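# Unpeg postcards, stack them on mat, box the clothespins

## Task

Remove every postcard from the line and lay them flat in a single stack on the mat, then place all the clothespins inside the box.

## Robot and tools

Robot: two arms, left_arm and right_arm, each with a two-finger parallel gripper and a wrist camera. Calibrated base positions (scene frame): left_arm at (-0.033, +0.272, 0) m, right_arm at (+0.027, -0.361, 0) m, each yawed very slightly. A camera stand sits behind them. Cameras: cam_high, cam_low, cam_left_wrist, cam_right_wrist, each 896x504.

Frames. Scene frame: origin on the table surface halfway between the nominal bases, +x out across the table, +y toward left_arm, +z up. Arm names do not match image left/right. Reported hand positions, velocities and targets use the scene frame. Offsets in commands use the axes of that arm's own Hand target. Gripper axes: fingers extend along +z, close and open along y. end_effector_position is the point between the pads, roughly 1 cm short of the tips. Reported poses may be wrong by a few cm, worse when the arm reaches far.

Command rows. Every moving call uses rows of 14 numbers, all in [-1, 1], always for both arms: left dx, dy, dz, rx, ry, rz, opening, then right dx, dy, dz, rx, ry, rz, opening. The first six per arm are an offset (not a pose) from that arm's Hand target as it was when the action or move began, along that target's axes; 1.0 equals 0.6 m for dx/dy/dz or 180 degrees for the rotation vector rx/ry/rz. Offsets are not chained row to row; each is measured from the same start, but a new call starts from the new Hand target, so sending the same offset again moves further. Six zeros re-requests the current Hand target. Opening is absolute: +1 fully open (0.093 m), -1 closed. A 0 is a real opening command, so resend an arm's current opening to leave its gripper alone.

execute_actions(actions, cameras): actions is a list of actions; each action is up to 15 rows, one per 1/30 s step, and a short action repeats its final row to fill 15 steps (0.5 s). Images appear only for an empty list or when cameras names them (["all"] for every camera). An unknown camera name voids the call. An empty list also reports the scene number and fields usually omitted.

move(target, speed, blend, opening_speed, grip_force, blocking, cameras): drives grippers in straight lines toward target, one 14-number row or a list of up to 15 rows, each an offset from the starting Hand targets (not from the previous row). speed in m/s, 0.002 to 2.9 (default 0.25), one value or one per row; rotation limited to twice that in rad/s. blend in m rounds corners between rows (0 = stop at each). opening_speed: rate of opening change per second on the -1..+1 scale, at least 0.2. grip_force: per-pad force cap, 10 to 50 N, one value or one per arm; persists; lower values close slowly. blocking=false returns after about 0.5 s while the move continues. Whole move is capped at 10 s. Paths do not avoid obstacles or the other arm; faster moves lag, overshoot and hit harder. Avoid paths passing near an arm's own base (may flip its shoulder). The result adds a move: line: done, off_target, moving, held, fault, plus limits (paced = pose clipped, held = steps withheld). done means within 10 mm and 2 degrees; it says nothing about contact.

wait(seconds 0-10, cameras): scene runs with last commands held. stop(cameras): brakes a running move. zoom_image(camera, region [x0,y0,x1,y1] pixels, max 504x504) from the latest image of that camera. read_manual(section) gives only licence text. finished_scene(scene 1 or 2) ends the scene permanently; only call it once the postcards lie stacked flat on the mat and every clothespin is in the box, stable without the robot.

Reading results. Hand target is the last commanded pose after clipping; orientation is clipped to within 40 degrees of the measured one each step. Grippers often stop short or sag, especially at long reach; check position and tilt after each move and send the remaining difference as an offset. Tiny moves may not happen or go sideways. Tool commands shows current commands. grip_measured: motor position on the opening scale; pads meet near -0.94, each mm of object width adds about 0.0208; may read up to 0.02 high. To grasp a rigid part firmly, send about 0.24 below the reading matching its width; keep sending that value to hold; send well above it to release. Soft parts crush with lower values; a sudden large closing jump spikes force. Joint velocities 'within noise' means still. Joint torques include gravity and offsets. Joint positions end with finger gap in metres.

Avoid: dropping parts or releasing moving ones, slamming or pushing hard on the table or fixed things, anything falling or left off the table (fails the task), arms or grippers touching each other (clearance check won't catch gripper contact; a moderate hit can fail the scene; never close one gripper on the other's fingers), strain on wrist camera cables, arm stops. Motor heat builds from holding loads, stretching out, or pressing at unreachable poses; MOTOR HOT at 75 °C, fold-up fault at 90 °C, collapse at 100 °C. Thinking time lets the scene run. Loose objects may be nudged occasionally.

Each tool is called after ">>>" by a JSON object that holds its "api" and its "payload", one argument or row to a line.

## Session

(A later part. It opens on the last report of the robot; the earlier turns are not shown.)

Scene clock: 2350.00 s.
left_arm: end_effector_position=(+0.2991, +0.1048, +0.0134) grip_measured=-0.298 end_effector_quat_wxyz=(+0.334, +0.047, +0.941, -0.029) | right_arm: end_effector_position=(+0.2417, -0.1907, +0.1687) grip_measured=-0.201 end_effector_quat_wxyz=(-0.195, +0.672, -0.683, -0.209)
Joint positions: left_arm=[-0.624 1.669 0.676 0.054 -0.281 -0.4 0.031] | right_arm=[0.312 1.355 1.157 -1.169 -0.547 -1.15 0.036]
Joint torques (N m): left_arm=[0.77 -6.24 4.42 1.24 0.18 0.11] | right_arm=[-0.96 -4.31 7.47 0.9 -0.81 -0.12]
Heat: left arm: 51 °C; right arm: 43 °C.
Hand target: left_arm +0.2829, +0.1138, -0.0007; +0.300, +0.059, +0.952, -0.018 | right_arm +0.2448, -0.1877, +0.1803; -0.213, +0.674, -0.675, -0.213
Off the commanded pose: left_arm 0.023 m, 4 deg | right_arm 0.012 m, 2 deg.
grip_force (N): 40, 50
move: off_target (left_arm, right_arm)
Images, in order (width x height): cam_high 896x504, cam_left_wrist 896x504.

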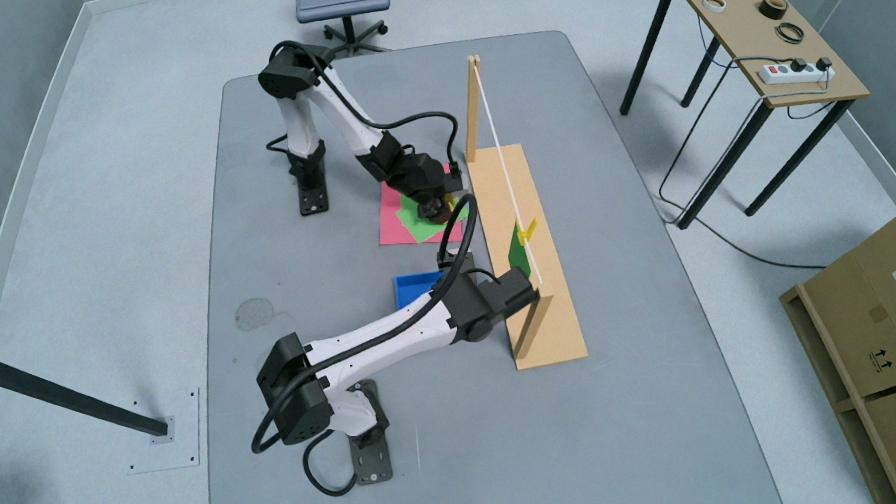

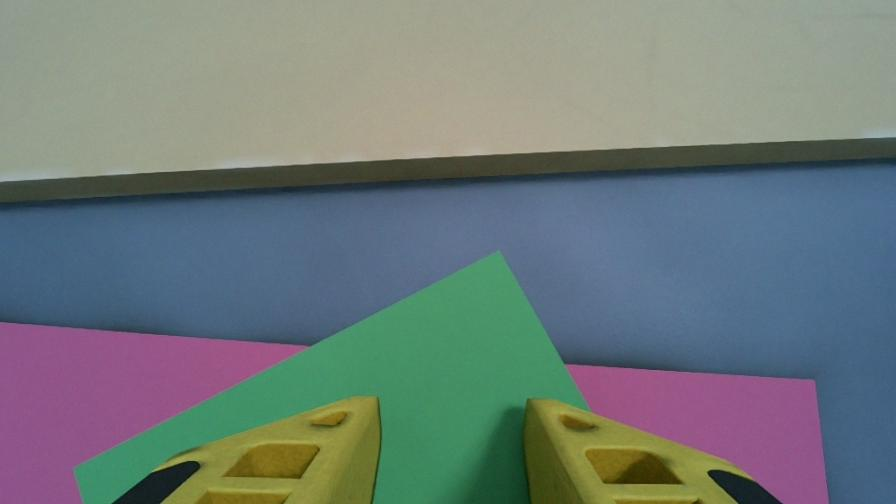

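>>> {"api": "move", "payload": {
  "target": [-0.16,0,-0.15,0,0,0,-0.3,0,0,0,0,0,0,-0.2],
  "speed": 0.12,
  "cameras": ["cam_left_wrist","cam_high"]
}}

Scene clock: 2359.57 s.
left_arm: end_effector_position=(+0.3057, +0.1117, +0.1154) grip_measured=-0.298 end_effector_quat_wxyz=(+0.289, +0.056, +0.956, -0.012) | right_arm: end_effector_position=(+0.2417, -0.1907, +0.1687) grip_measured=-0.201 end_effector_quat_wxyz=(-0.195, +0.672, -0.683, -0.209)
Joint positions: left_arm=[-0.582 1.516 1.044 -0.56 -0.244 -0.366 0.031] | right_arm=[0.312 1.355 1.157 -1.169 -0.547 -1.15 0.036]
Joint torques (N m): left_arm=[0.87 -6.99 9.85 1.59 0.07 0.17] | right_arm=[-0.98 -4.31 7.47 0.9 -0.81 -0.12]
Heat: left arm: 50 °C; right arm: 43 °C.
Hand target: left_arm +0.3098, +0.1104, +0.1282; +0.300, +0.059, +0.952, -0.018 | right_arm +0.2448, -0.1877, +0.1803; -0.213, +0.674, -0.675, -0.213
Off the commanded pose: left_arm 0.013 m, 2 deg | right_arm 0.012 m, 2 deg.
grip_force (N): 40, 50
move: off_target (left_arm, right_arm)
Images, in order (width x height): cam_high 896x504, cam_left_wrist 896x504.

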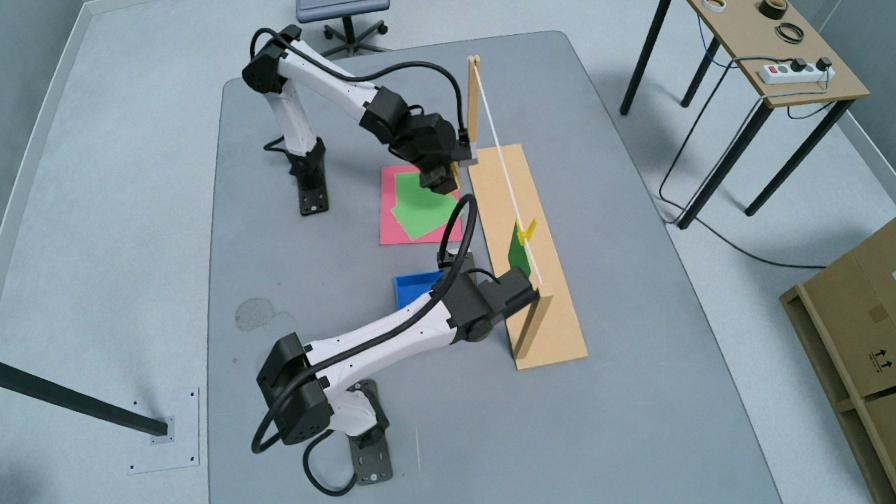

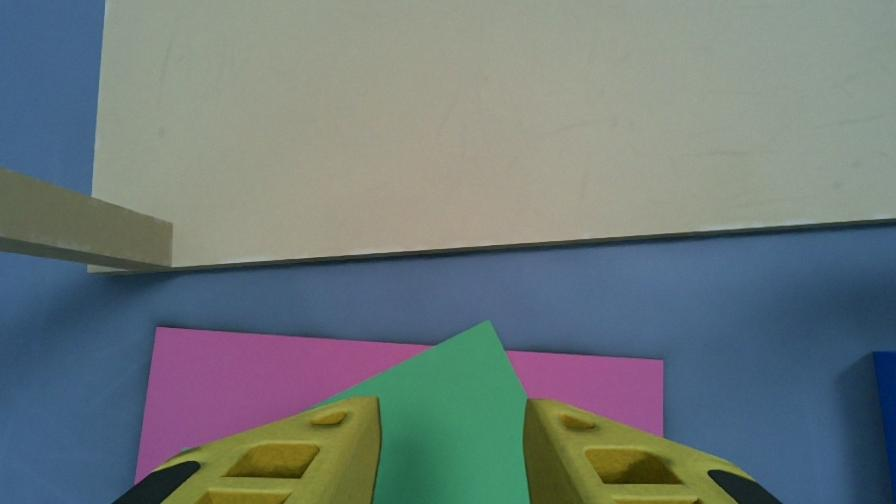

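>>> {"api": "zoom_image", "payload": {
  "camera": "cam_high",
  "region": [360, 130, 480, 260]
}}

Scaled by 3.877.

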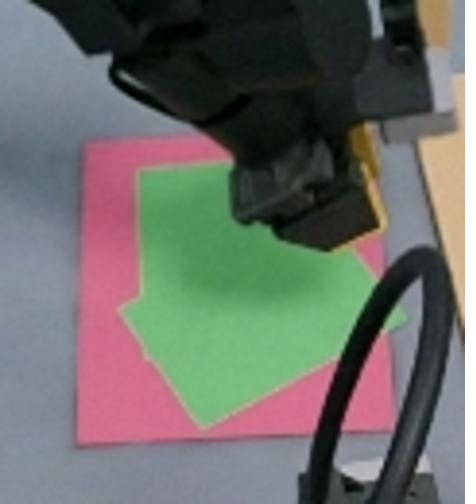

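>>> {"api": "move", "payload": {
  "target": [0.112,0.079,-0.15,0,0,0,-0.3,0,0,0,0,0,0,-0.2],
  "speed": 0.2,
  "cameras": ["cam_left_wrist"]
}}

Scene clock: 2388.27 s.
left_arm: end_effector_position=(+0.2134, +0.1682, +0.1686) grip_measured=-0.298 end_effector_quat_wxyz=(+0.309, +0.052, +0.949, -0.023) | right_arm: end_effector_position=(+0.2417, -0.1907, +0.1687) grip_measured=-0.201 end_effector_quat_wxyz=(-0.195, +0.672, -0.683, -0.209)
Joint positions: left_arm=[-0.582 1.022 0.892 -0.854 -0.242 -0.366 0.031] | right_arm=[0.312 1.355 1.157 -1.169 -0.547 -1.15 0.036]
Joint torques (N m): left_arm=[0.58 -2.29 7.01 1.66 0.03 0.08] | right_arm=[-0.96 -4.31 7.46 0.9 -0.81 -0.12]
Heat: left arm: 51 °C; right arm: 43 °C.
Hand target: left_arm +0.2097, +0.1706, +0.1633; +0.300, +0.059, +0.952, -0.018 | right_arm +0.2448, -0.1877, +0.1803; -0.213, +0.674, -0.675, -0.213
Off the commanded pose: left_arm 0.007 m, 1 deg | right_arm 0.012 m, 2 deg.
grip_force (N): 40, 50
move: off_target (right_arm)
Images, in order (width x height): cam_left_wrist 896x504.

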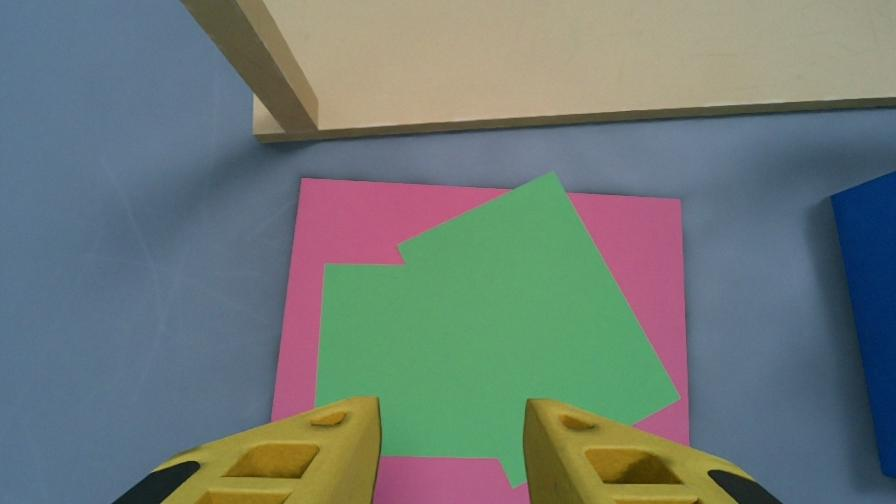

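>>> {"api": "move", "payload": {
  "target": [0.0995,-0.038,0.209,0,0,0,0.52,0,0,0,0,0,0,-0.2],
  "speed": 0.15,
  "cameras": ["cam_left_wrist"]
}}

Scene clock: 2433.83 s.
left_arm: end_effector_position=(+0.2295, +0.1445, +0.0286) grip_measured=+0.518 end_effector_quat_wxyz=(+0.297, +0.066, +0.952, -0.021) | right_arm: end_effector_position=(+0.2417, -0.1907, +0.1687) grip_measured=-0.201 end_effector_quat_wxyz=(-0.195, +0.672, -0.683, -0.209)
Joint positions: left_arm=[-0.629 1.316 0.492 -0.191 -0.254 -0.386 0.07] | right_arm=[0.312 1.355 1.157 -1.169 -0.547 -1.15 0.036]
Joint torques (N m): left_arm=[-0.14 -2.81 6.32 1.87 -0.14 -0.17] | right_arm=[-0.96 -4.33 7.47 0.9 -0.81 -0.12]
Heat: left arm: 51 °C; right arm: 43 °C.
Hand target: left_arm +0.2298, +0.1453, +0.0263; +0.300, +0.059, +0.952, -0.018 | right_arm +0.2448, -0.1877, +0.1803; -0.213, +0.674, -0.675, -0.213
Off the commanded pose: left_arm 0.002 m, 1 deg | right_arm 0.012 m, 2 deg.
grip_force (N): 40, 50
move: off_target (right_arm)
Images, in order (width x height): cam_left_wrist 896x504.

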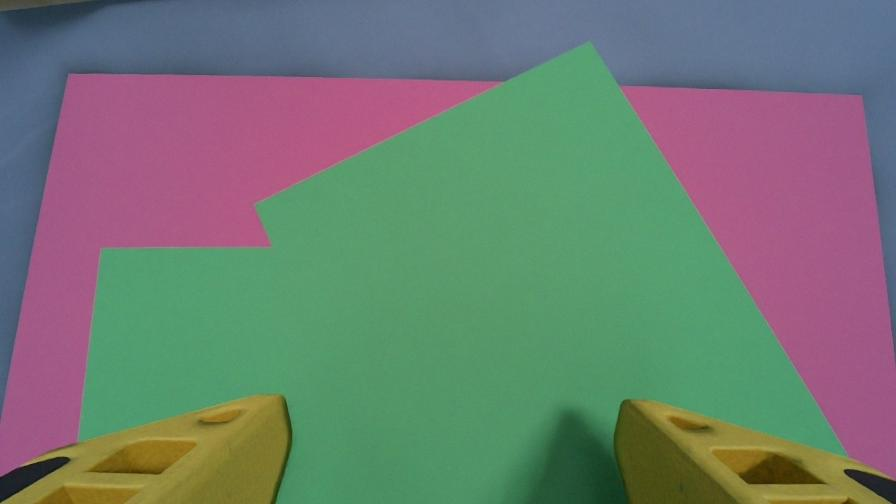

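>>> {"api": "move", "payload": {
  "target": [0.0234,0,0.0335,0,0,0,0.52,0,0,0,0,0,0,-0.2],
  "speed": 0.05,
  "cameras": ["cam_left_wrist"]
}}

Scene clock: 2443.83 s.
left_arm: end_effector_position=(+0.2390, +0.1411, +0.0139) grip_measured=+0.518 end_effector_quat_wxyz=(+0.319, +0.059, +0.946, -0.026) | right_arm: end_effector_position=(+0.2417, -0.1907, +0.1687) grip_measured=-0.201 end_effector_quat_wxyz=(-0.195, +0.672, -0.683, -0.209)
Joint positions: left_arm=[-0.629 1.396 0.444 -0.018 -0.269 -0.389 0.07] | right_arm=[0.312 1.355 1.157 -1.169 -0.547 -1.15 0.036]
Joint torques (N m): left_arm=[0.31 -2.43 5.05 1.62 -0.04 -0.13] | right_arm=[-0.96 -4.33 7.47 0.9 -0.81 -0.11]
Heat: left arm: 51 °C; right arm: 43 °C.
Hand target: left_arm +0.2299, +0.1453, +0.0019; +0.300, +0.059, +0.952, -0.018 | right_arm +0.2448, -0.1877, +0.1803; -0.213, +0.674, -0.675, -0.213
Off the commanded pose: left_arm 0.016 m, 2 deg | right_arm 0.012 m, 2 deg.
grip_force (N): 40, 50
move: off_target (left_arm, right_arm)
Images, in order (width x height): cam_left_wrist 896x504.

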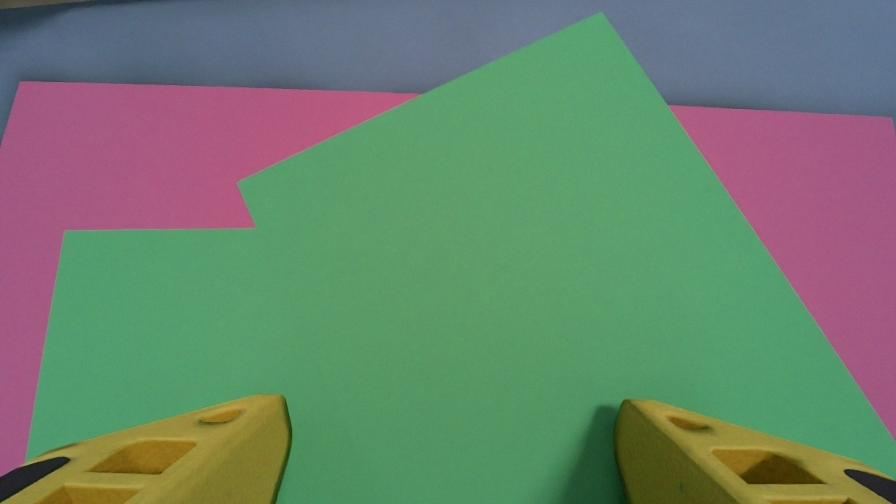

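>>> {"api": "move", "payload": {
  "target": [0.0198,-0.0012,-0.0138,0.0637,0,0.0911,0.52,0,0,0,0,0,0,-0.2],
  "speed": 0.05,
  "cameras": ["cam_left_wrist"]
}}

Scene clock: 2457.93 s.
left_arm: end_effector_position=(+0.2300, +0.1397, +0.0143) grip_measured=+0.518 end_effector_quat_wxyz=(+0.321, +0.210, +0.921, -0.077) | right_arm: end_effector_position=(+0.2417, -0.1907, +0.1687) grip_measured=-0.201 end_effector_quat_wxyz=(-0.195, +0.672, -0.683, -0.209)
Joint positions: left_arm=[-0.501 1.314 0.361 0.053 -0.006 -0.02 0.07] | right_arm=[0.312 1.355 1.157 -1.169 -0.547 -1.15 0.036]
Joint torques (N m): left_arm=[0.31 -3.33 4.68 1.44 0.24 0.27] | right_arm=[-0.98 -4.33 7.47 0.9 -0.81 -0.12]
Heat: left arm: 49 °C; right arm: 43 °C.
Hand target: left_arm +0.2154, +0.1463, +0.0018; +0.292, +0.224, +0.927, -0.070 | right_arm +0.2448, -0.1877, +0.1803; -0.213, +0.674, -0.675, -0.213
Off the commanded pose: left_arm 0.020 m, 4 deg | right_arm 0.012 m, 2 deg.
grip_force (N): 40, 50
move: off_target (left_arm, right_arm)
Images, in order (width x height): cam_left_wrist 896x504.

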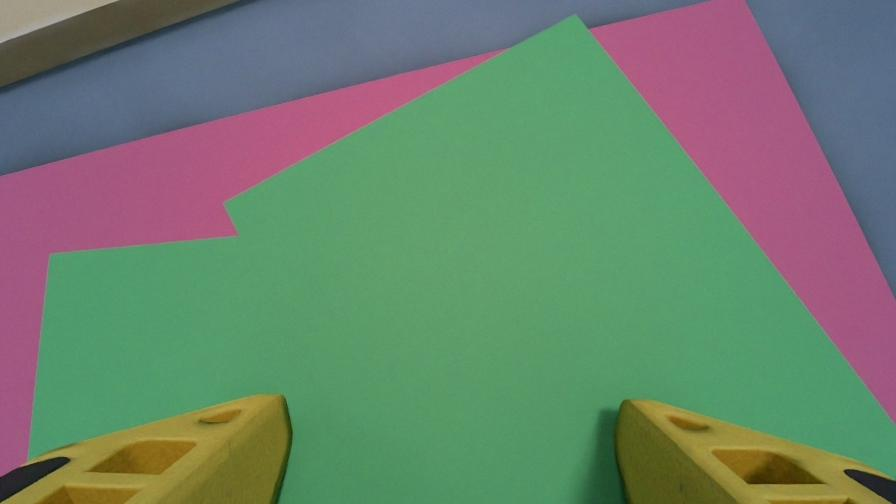

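>>> {"api": "move", "payload": {
  "target": [0.0182,-0.0077,-0.0127,0,0,0,0.52,0,0,0,0,0,0,-0.2],
  "speed": 0.05,
  "cameras": ["cam_left_wrist"]
}}

Scene clock: 2475.80 s.
left_arm: end_effector_position=(+0.2168, +0.1413, +0.0144) grip_measured=+0.518 end_effector_quat_wxyz=(+0.322, +0.217, +0.918, -0.080) | right_arm: end_effector_position=(+0.2417, -0.1907, +0.1687) grip_measured=-0.201 end_effector_quat_wxyz=(-0.195, +0.672, -0.683, -0.209)
Joint positions: left_arm=[-0.517 1.246 0.317 0.035 -0.006 -0.019 0.07] | right_arm=[0.312 1.355 1.157 -1.169 -0.547 -1.15 0.036]
Joint torques (N m): left_arm=[-0.16 -3.02 4.97 1.35 -0.05 -0.04] | right_arm=[-0.96 -4.31 7.47 0.89 -0.81 -0.12]
Heat: left arm: 48 °C; right arm: 43 °C.
Hand target: left_arm +0.2014, +0.1483, +0.0017; +0.292, +0.224, +0.927, -0.070 | right_arm +0.2448, -0.1877, +0.1803; -0.213, +0.674, -0.675, -0.213
Off the commanded pose: left_arm 0.021 m, 4 deg | right_arm 0.012 m, 2 deg.
grip_force (N): 40, 50
move: off_target (left_arm, right_arm)
Images, in order (width x height): cam_left_wrist 896x504.

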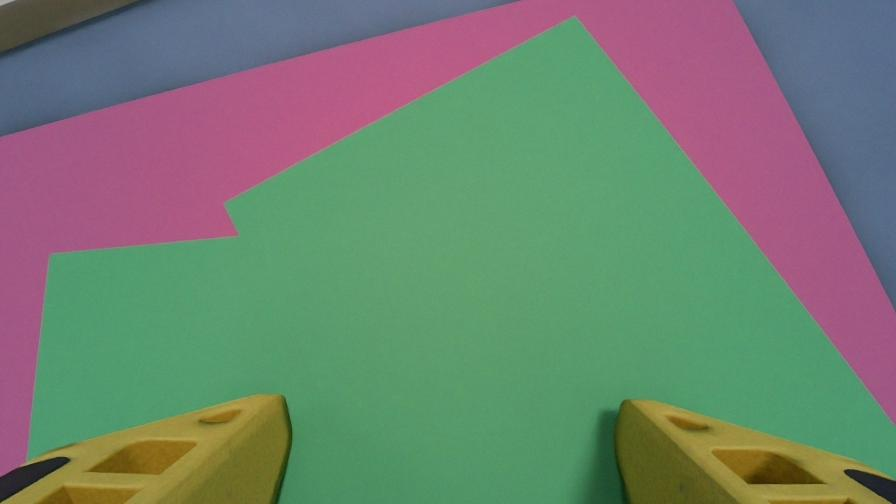

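>>> {"api": "move", "payload": {
  "target": [-0.0955,0,-0.1365,0,0,0,0.52,0,0,0,0,0,0,-0.2],
  "speed": 0.15,
  "cameras": ["cam_left_wrist","cam_high"]
}}

Scene clock: 2483.17 s.
left_arm: end_effector_position=(+0.1982, +0.1504, +0.0930) grip_measured=+0.518 end_effector_quat_wxyz=(+0.283, +0.221, +0.931, -0.071) | right_arm: end_effector_position=(+0.2417, -0.1907, +0.1687) grip_measured=-0.201 end_effector_quat_wxyz=(-0.195, +0.672, -0.683, -0.209)
Joint positions: left_arm=[-0.519 1 0.595 -0.573 -0.006 -0.019 0.07] | right_arm=[0.312 1.355 1.157 -1.169 -0.547 -1.15 0.036]
Joint torques (N m): left_arm=[-0.28 -2.26 9.85 1.72 0.09 0] | right_arm=[-0.96 -4.33 7.47 0.9 -0.81 -0.12]
Heat: left arm: 48 °C; right arm: 43 °C.
Hand target: left_arm +0.2013, +0.1483, +0.1016; +0.292, +0.224, +0.927, -0.070 | right_arm +0.2448, -0.1877, +0.1803; -0.213, +0.674, -0.675, -0.213
Off the commanded pose: left_arm 0.009 m, 1 deg | right_arm 0.012 m, 2 deg.
grip_force (N): 40, 50
move: off_target (right_arm)
Images, in order (width x height): cam_high 896x504, cam_left_wrist 896x504.

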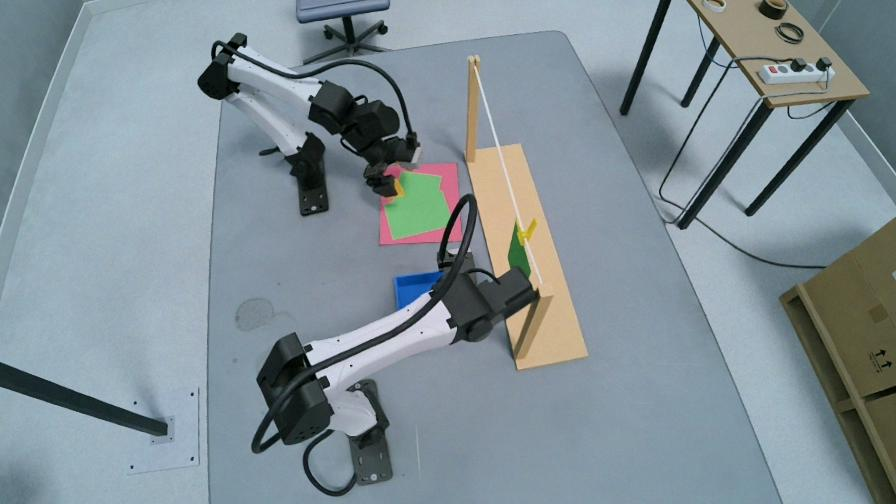

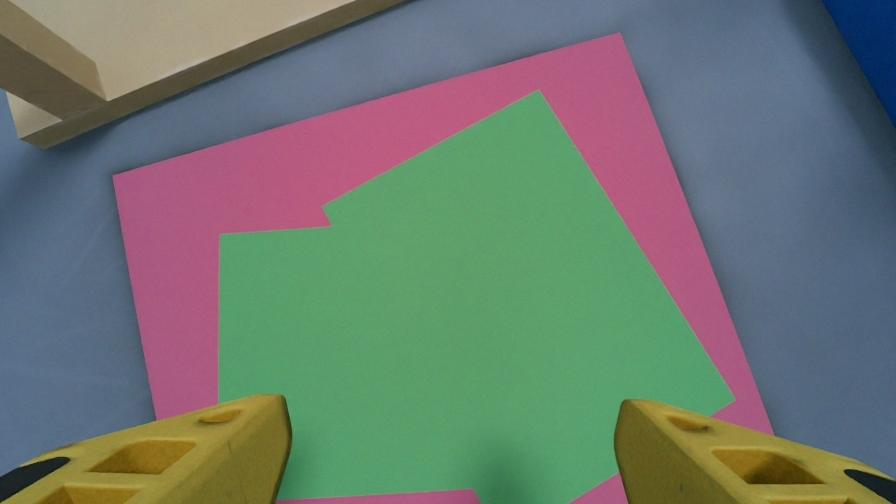

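>>> {"api": "zoom_image", "payload": {
  "camera": "cam_high",
  "region": [360, 130, 480, 260]
}}

Scaled by 3.877.

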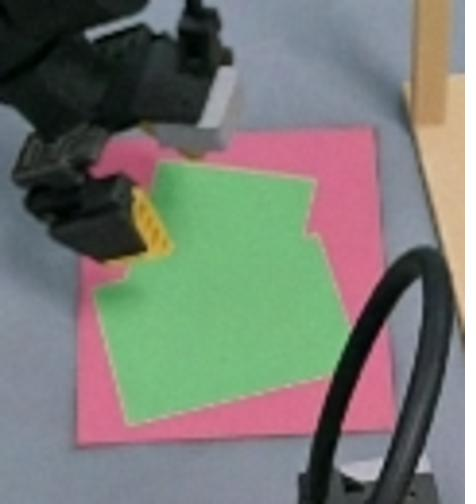

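>>> {"api": "move", "payload": {
  "target": [
    [-0.1405,-0.0427,-0.1018,0.128,-0.109,0.067,-0.1,0,0,0,0,0,0,-0.2],
    [-0.3825,-0.1848,0.0877,0.321,-0.2737,0.167,-0.1,0,0,0,0,0,0,-0.2]
  ],
  "speed": 0.2,
  "blend": [0.03,0],
  "cameras": ["cam_left_wrist","cam_high","cam_low"]
}}

Scene clock: 2554.97 s.
left_arm: end_effector_position=(+0.3431, -0.0463, +0.1872) grip_measured=-0.098 end_effector_quat_wxyz=(+0.499, +0.497, +0.508, -0.497) | right_arm: end_effector_position=(+0.2417, -0.1907, +0.1687) grip_measured=-0.201 end_effector_quat_wxyz=(-0.195, +0.672, -0.683, -0.209)
Joint positions: left_arm=[-0.413 2.02 1.09 0.906 1.177 0.014 0.04] | right_arm=[0.312 1.355 1.157 -1.169 -0.547 -1.15 0.036]
Joint torques (N m): left_arm=[-0.02 -7.77 9.05 2.11 0.2 -0.06] | right_arm=[-0.98 -4.33 7.47 0.9 -0.81 -0.12]
Heat: left arm: 54 °C; right arm: 44 °C.
Hand target: left_arm +0.3451, -0.0499, +0.1901; +0.500, +0.500, +0.500, -0.500 | right_arm +0.2448, -0.1877, +0.1803; -0.213, +0.674, -0.675, -0.213
Off the commanded pose: left_arm 0.005 m, 1 deg | right_arm 0.012 m, 2 deg.
grip_force (N): 40, 50
move: off_target (right_arm)
Images, in order (width x height): cam_high 896x504, cam_low 896x504, cam_left_wrist 896x504.

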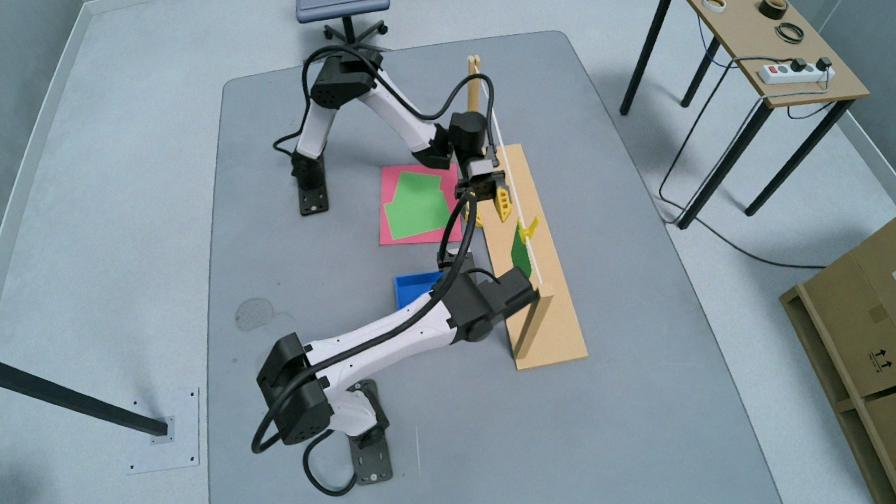

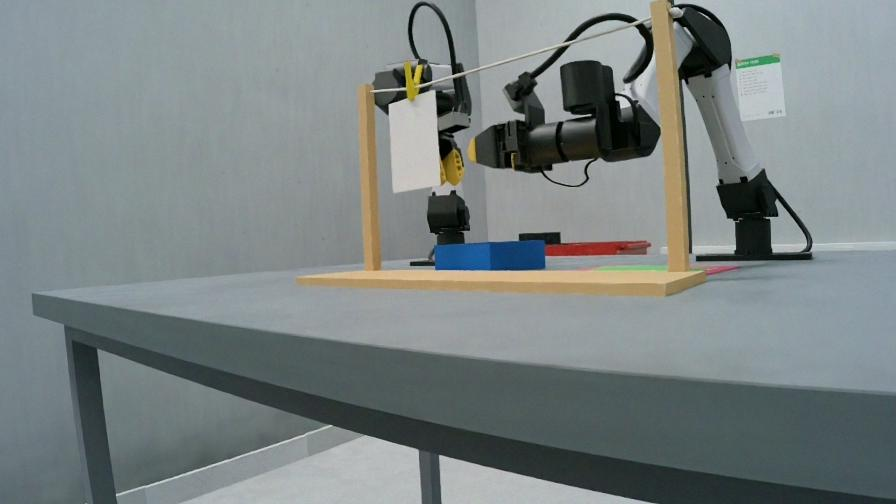

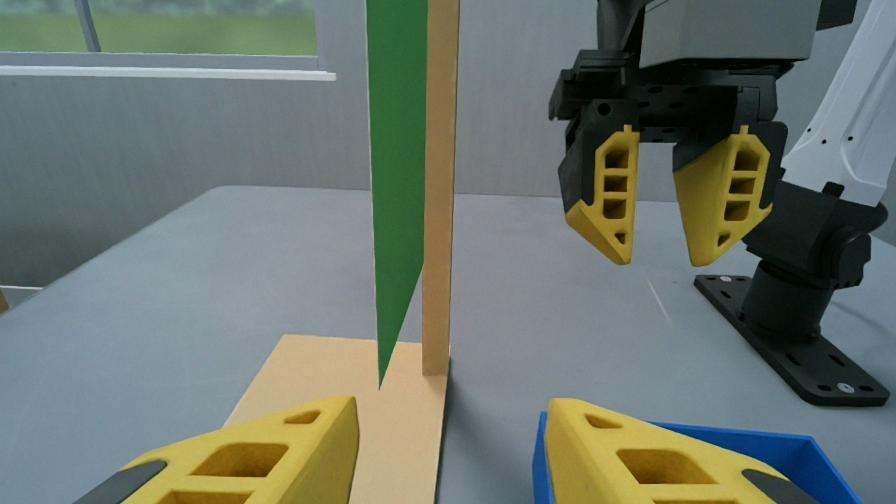

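>>> {"api": "move", "payload": {
  "target": [
    [0,0,0,0,0,0,-0.1,-0.1552,-0.0087,-0.2577,0.028,-0.086,0.023,0.31],
    [0,0,0,0,0,0,-0.1,-0.2135,-0.1337,-0.2533,0.0565,-0.1715,0.0465,0.31]
  ],
  "speed": 0.2,
  "blend": [0.03,0],
  "cameras": ["cam_right_wrist","cam_high","cam_low"]
}}

Scene clock: 2620.83 s.
left_arm: end_effector_position=(+0.3431, -0.0463, +0.1875) grip_measured=-0.098 end_effector_quat_wxyz=(+0.499, +0.497, +0.507, -0.497) | right_arm: end_effector_position=(+0.3296, -0.1734, +0.3730) grip_measured=+0.309 end_effector_quat_wxyz=(+0.418, -0.516, +0.669, +0.333)
Joint positions: left_arm=[-0.413 2.02 1.09 0.908 1.177 0.012 0.04] | right_arm=[0.115 1.51 1.793 -1.177 -0.988 -0.79 0.06]
Joint torques (N m): left_arm=[-0.05 -7.98 8.92 2.04 0.2 -0.16] | right_arm=[0.17 -5.89 4.26 2.01 -0.87 0]
Motor temperatures (°C): left_arm=[31 44 53 48 29 29 30] | right_arm=[31 38 43 33 32 29 30]
Heat: left arm: 53 °C; right arm: 43 °C.
Hand target: left_arm +0.3451, -0.0499, +0.1901; +0.500, +0.500, +0.500, -0.500 | right_arm +0.3252, -0.1703, +0.3782; +0.427, -0.521, +0.657, +0.339
Off the commanded pose: left_arm 0.005 m, 1 deg | right_arm 0.008 m, 2 deg.
grip_force (N): 40, 50
move: done
Images, in order (width x height): cam_high 896x504, cam_low 896x504, cam_right_wrist 896x504.

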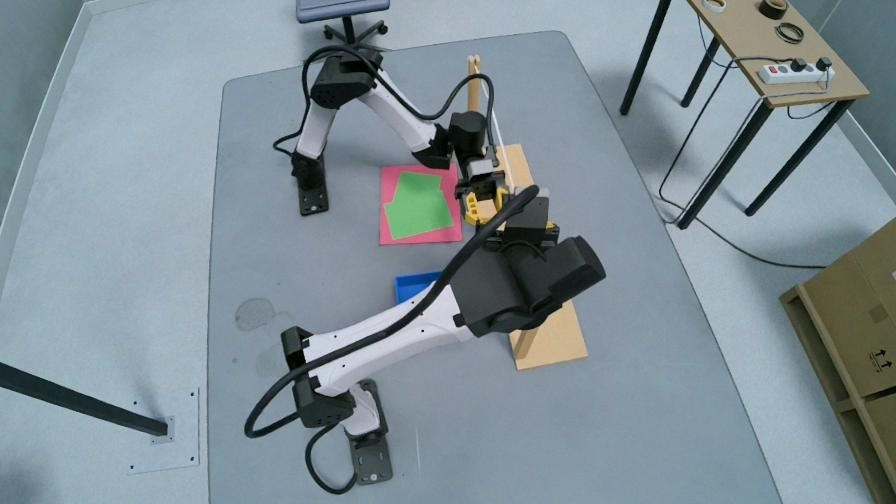

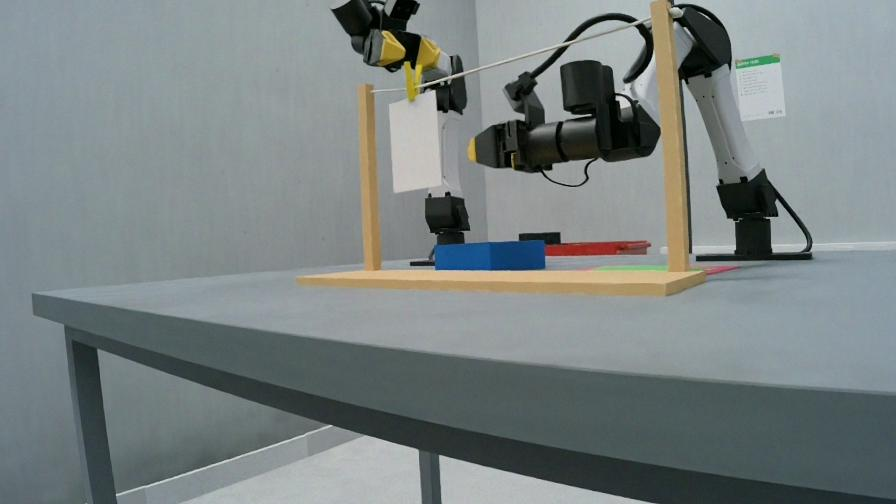

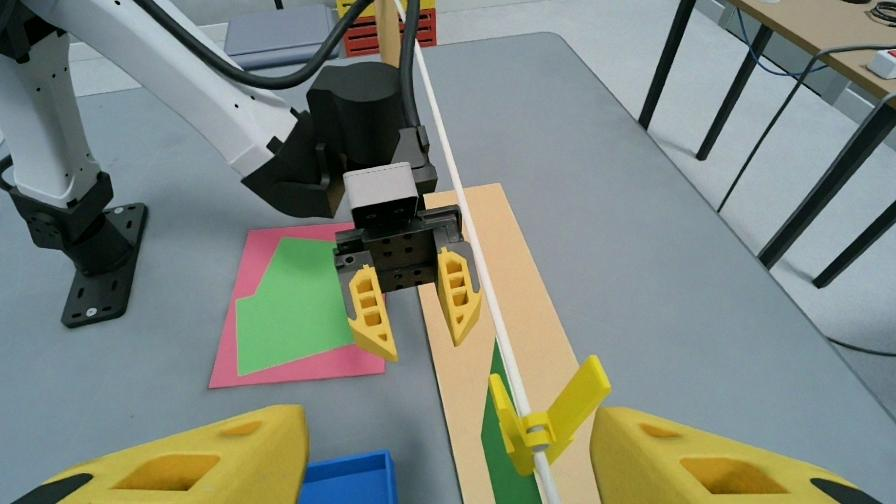

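>>> {"api": "execute_actions", "payload": {
  "actions": []
}}

Scene clock: 2657.77 s.
left_arm: end_effector_position=(+0.3431, -0.0463, +0.1875) grip_measured=-0.098 end_effector_quat_wxyz=(+0.499, +0.497, +0.507, -0.497) | right_arm: end_effector_position=(+0.3297, -0.1734, +0.3731) grip_measured=+0.309 end_effector_quat_wxyz=(+0.418, -0.516, +0.669, +0.333)
Joint positions: left_arm=[-0.413 2.02 1.09 0.908 1.177 0.012 0.04] | right_arm=[0.115 1.51 1.793 -1.177 -0.988 -0.789 0.06]
Joint velocities: within noise
Joint torques (N m): left_arm=[0.08 -8.01 9.06 2.03 0.2 -0.1] | right_arm=[0.17 -5.89 4.25 2.01 -0.87 0]
Motor temperatures (°C): left_arm=[31 45 53 50 29 29 30] | right_arm=[31 40 40 35 32 29 30]
Heat: left arm: 53 °C; right arm: 40 °C.
Hand target: left_arm +0.3451, -0.0499, +0.1901; +0.500, +0.500, +0.500, -0.500 | right_arm +0.3252, -0.1703, +0.3782; +0.427, -0.521, +0.657, +0.339
Tool commands: left_gripper/opening=-0.1 right_gripper/opening=+0.31
Off the commanded pose: left_arm 0.005 m, 1 deg | right_arm 0.008 m, 2 deg.
grip_force (N): 40, 50

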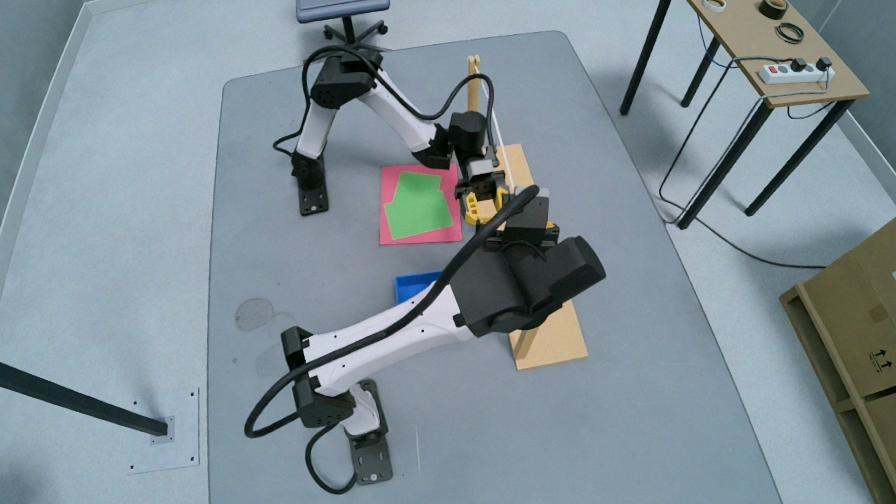

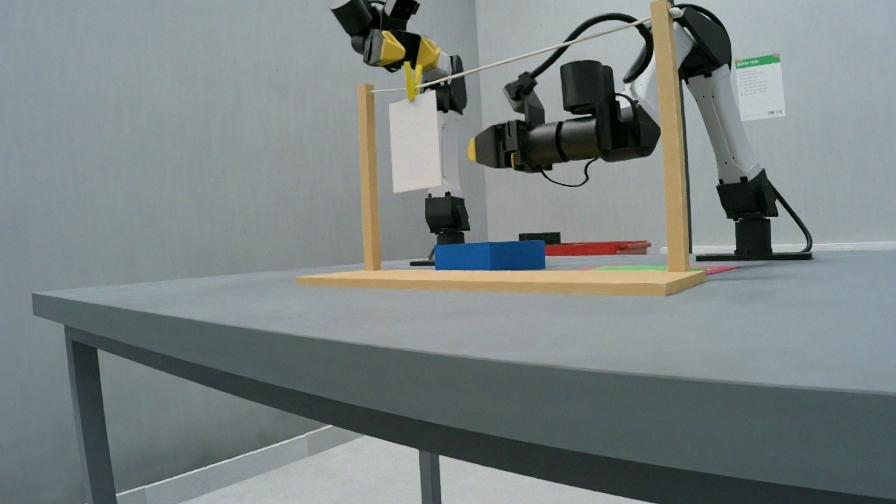

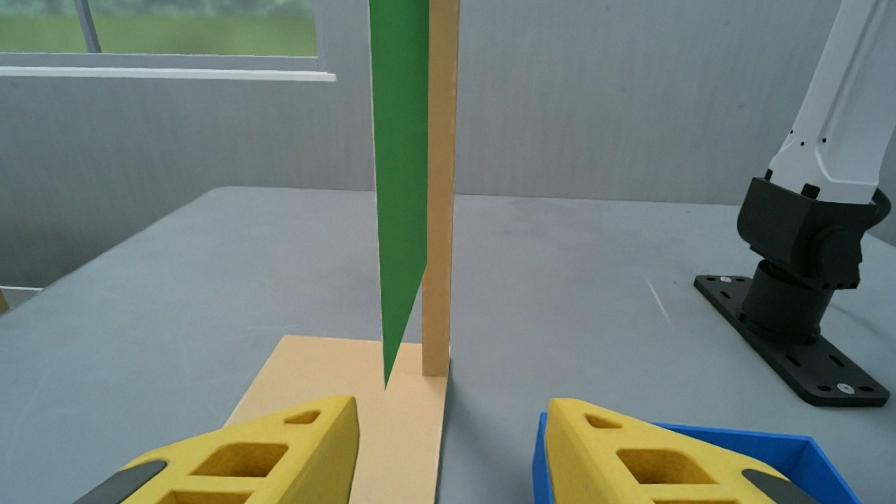

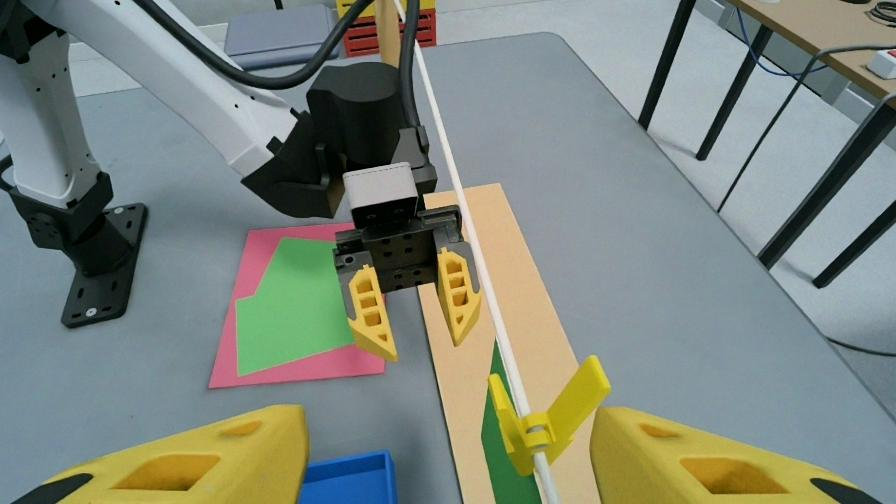

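>>> {"api": "move", "payload": {
  "target": [
    [0,0.0517,0,0,0,0,-0.1,0,0,0,0,0,0,0.31],
    [0,0.0517,0.1085,0,0,0,-0.1,0,0,0,0,0,0,0.31]
  ],
  "speed": 0.1,
  "cameras": ["cam_left_wrist","cam_right_wrist"]
}}

Scene clock: 2676.33 s.
left_arm: end_effector_position=(+0.3690, -0.1130, +0.1945) grip_measured=-0.098 end_effector_quat_wxyz=(+0.506, +0.508, +0.488, -0.498) | right_arm: end_effector_position=(+0.3297, -0.1734, +0.3731) grip_measured=+0.309 end_effector_quat_wxyz=(+0.418, -0.516, +0.669, +0.333)
Joint positions: left_arm=[-0.524 2.189 1.374 0.834 1.091 0.012 0.04] | right_arm=[0.115 1.51 1.793 -1.176 -0.988 -0.789 0.06]
Joint torques (N m): left_arm=[0.62 -9.4 9.57 1.75 0.03 -0.15] | right_arm=[0.2 -5.9 4.23 2.01 -0.87 0]
Heat: left arm: 53 °C; right arm: 40 °C.
Hand target: left_arm +0.3760, -0.1151, +0.1901; +0.500, +0.500, +0.500, -0.500 | right_arm +0.3252, -0.1703, +0.3782; +0.427, -0.521, +0.657, +0.339
Off the commanded pose: left_arm 0.009 m, 2 deg | right_arm 0.007 m, 2 deg.
grip_force (N): 40, 50
move: done
Images, in order (width x height): cam_left_wrist 896x504, cam_right_wrist 896x504.

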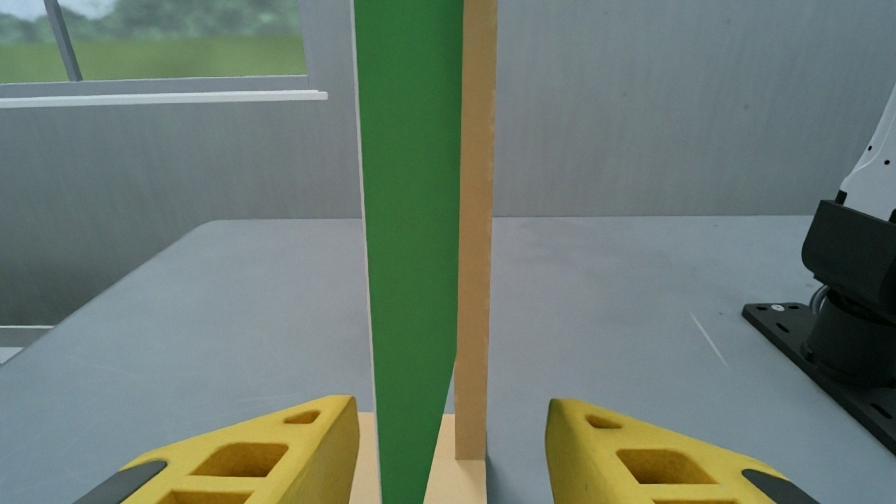

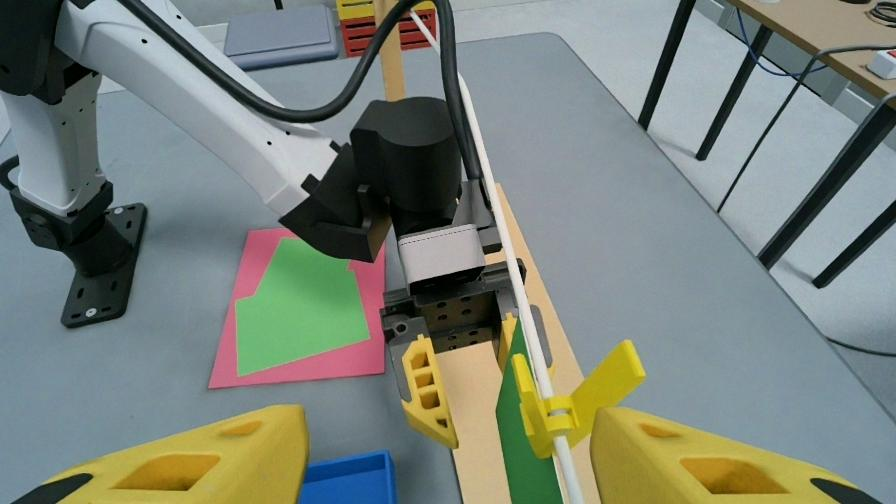

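>>> {"api": "zoom_image", "payload": {
  "camera": "cam_right_wrist",
  "region": [330, 0, 660, 300]
}}

>>> {"api": "wait", "payload": {
  "seconds": 0,
  "cameras": ["cam_high","cam_low"]
}}

>>> {"api": "zoom_image", "payload": {
  "camera": "cam_high",
  "region": [420, 50, 620, 280]
}}

>>> {"api": "zoom_image", "payload": {
  "camera": "cam_low",
  "region": [330, 0, 720, 260]
}}

Scaled by 1.527.

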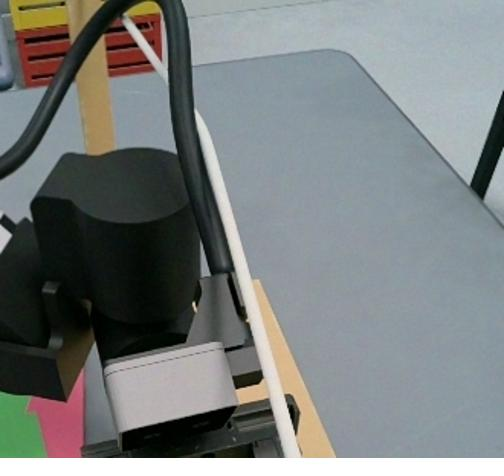

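Scene clock: 2695.63 s.
left_arm: end_effector_position=(+0.3691, -0.1130, +0.1945) grip_measured=-0.098 end_effector_quat_wxyz=(+0.506, +0.508, +0.488, -0.498) | right_arm: end_effector_position=(+0.3297, -0.1734, +0.3731) grip_measured=+0.309 end_effector_quat_wxyz=(+0.418, -0.516, +0.669, +0.333)
Joint positions: left_arm=[-0.524 2.189 1.374 0.833 1.09 0.012 0.04] | right_arm=[0.115 1.51 1.793 -1.176 -0.988 -0.789 0.06]
Joint torques (N m): left_arm=[0.64 -9.09 9.84 1.76 0.07 -0.15] | right_arm=[0.18 -5.9 4.23 2.01 -0.87 0]
Motor temperatures (°C): left_arm=[31 47 55 47 29 29 30] | right_arm=[31 40 39 36 32 29 30]
Heat: left arm: 55 °C; right arm: 40 °C.
Hand target: left_arm +0.3760, -0.1151, +0.1901; +0.500, +0.500, +0.500, -0.500 | right_arm +0.3252, -0.1703, +0.3782; +0.427, -0.521, +0.657, +0.339
Tool commands: left_gripper/opening=-0.1 right_gripper/opening=+0.31
Off the commanded pose: left_arm 0.009 m, 2 deg | right_arm 0.007 m, 2 deg.
grip_force (N): 40, 50
Images, in order (width x height): cam_high 896x504, cam_low 896x504.

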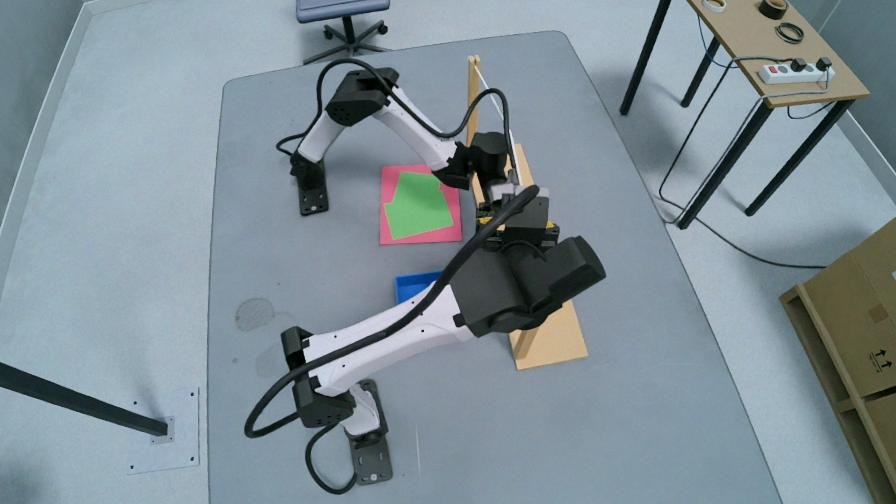

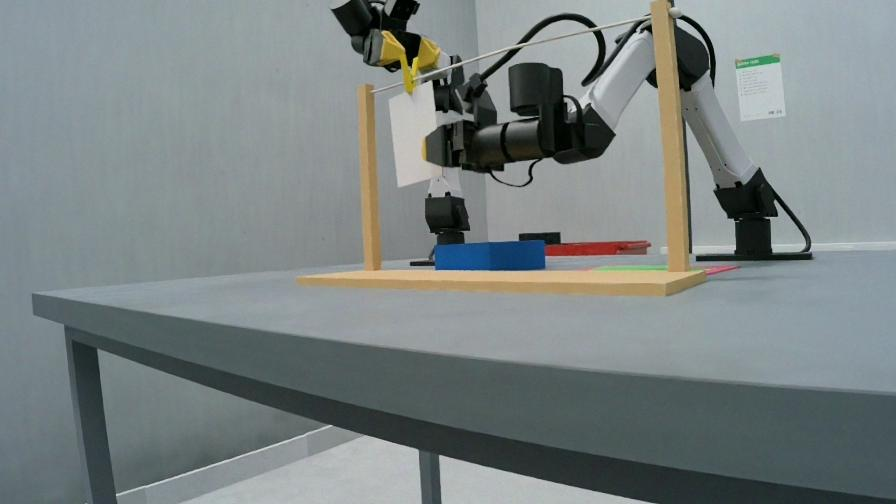

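Scaled by 2.191.

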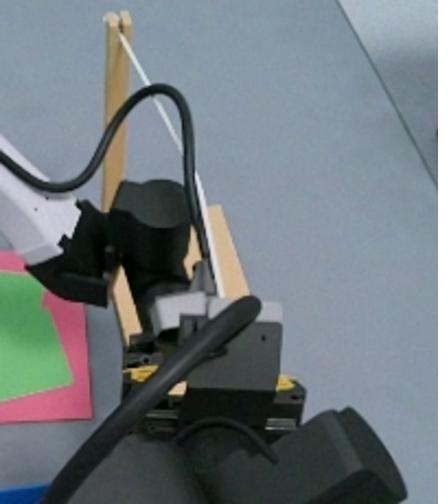

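Scaled by 1.292.

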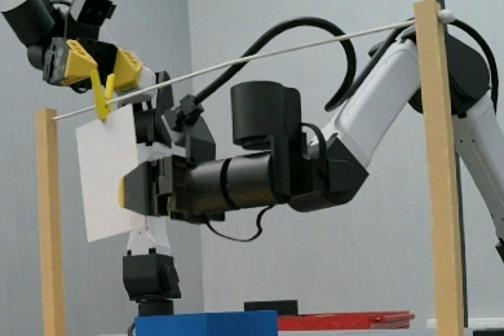

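>>> {"api": "move", "payload": {
  "target": [0.013,0,0,-0.0667,0,0,-0.1,0,0,0,0,0,0,0.31],
  "speed": 0.1,
  "cameras": ["cam_left_wrist","cam_right_wrist"]
}}

Scene clock: 2730.87 s.
left_arm: end_effector_position=(+0.3788, -0.1157, +0.1673) grip_measured=-0.098 end_effector_quat_wxyz=(+0.540, +0.449, +0.556, -0.446) | right_arm: end_effector_position=(+0.3297, -0.1734, +0.3731) grip_measured=+0.309 end_effector_quat_wxyz=(+0.418, -0.516, +0.669, +0.333)
Joint positions: left_arm=[-0.564 2.17 1.25 0.889 0.838 0.012 0.04] | right_arm=[0.115 1.51 1.793 -1.176 -0.988 -0.789 0.06]
Joint torques (N m): left_arm=[0.25 -13.07 6.12 2.27 0.02 -0.17] | right_arm=[0.18 -5.9 4.23 2.01 -0.87 -0.01]
Motor temperatures (°C): left_arm=[31 50 56 46 29 29 30] | right_arm=[31 41 38 36 32 29 30]
Heat: left arm: 56 °C; right arm: 41 °C.
Hand target: left_arm +0.3761, -0.1151, +0.1823; +0.550, +0.445, +0.549, -0.445 | right_arm +0.3252, -0.1703, +0.3782; +0.427, -0.521, +0.657, +0.339
Off the commanded pose: left_arm 0.015 m, 1 deg | right_arm 0.007 m, 2 deg.
grip_force (N): 40, 50
move: off_target (left_arm)
Images, in order (width x height): cam_left_wrist 896x504, cam_right_wrist 896x504.

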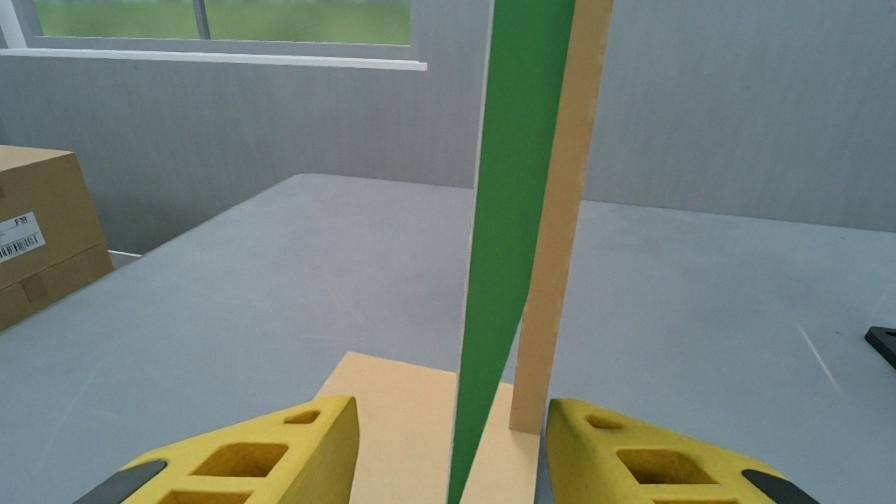

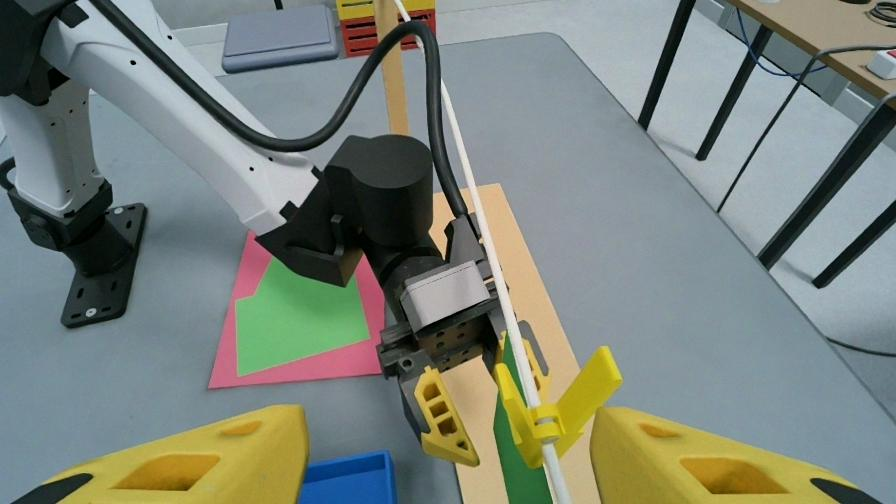

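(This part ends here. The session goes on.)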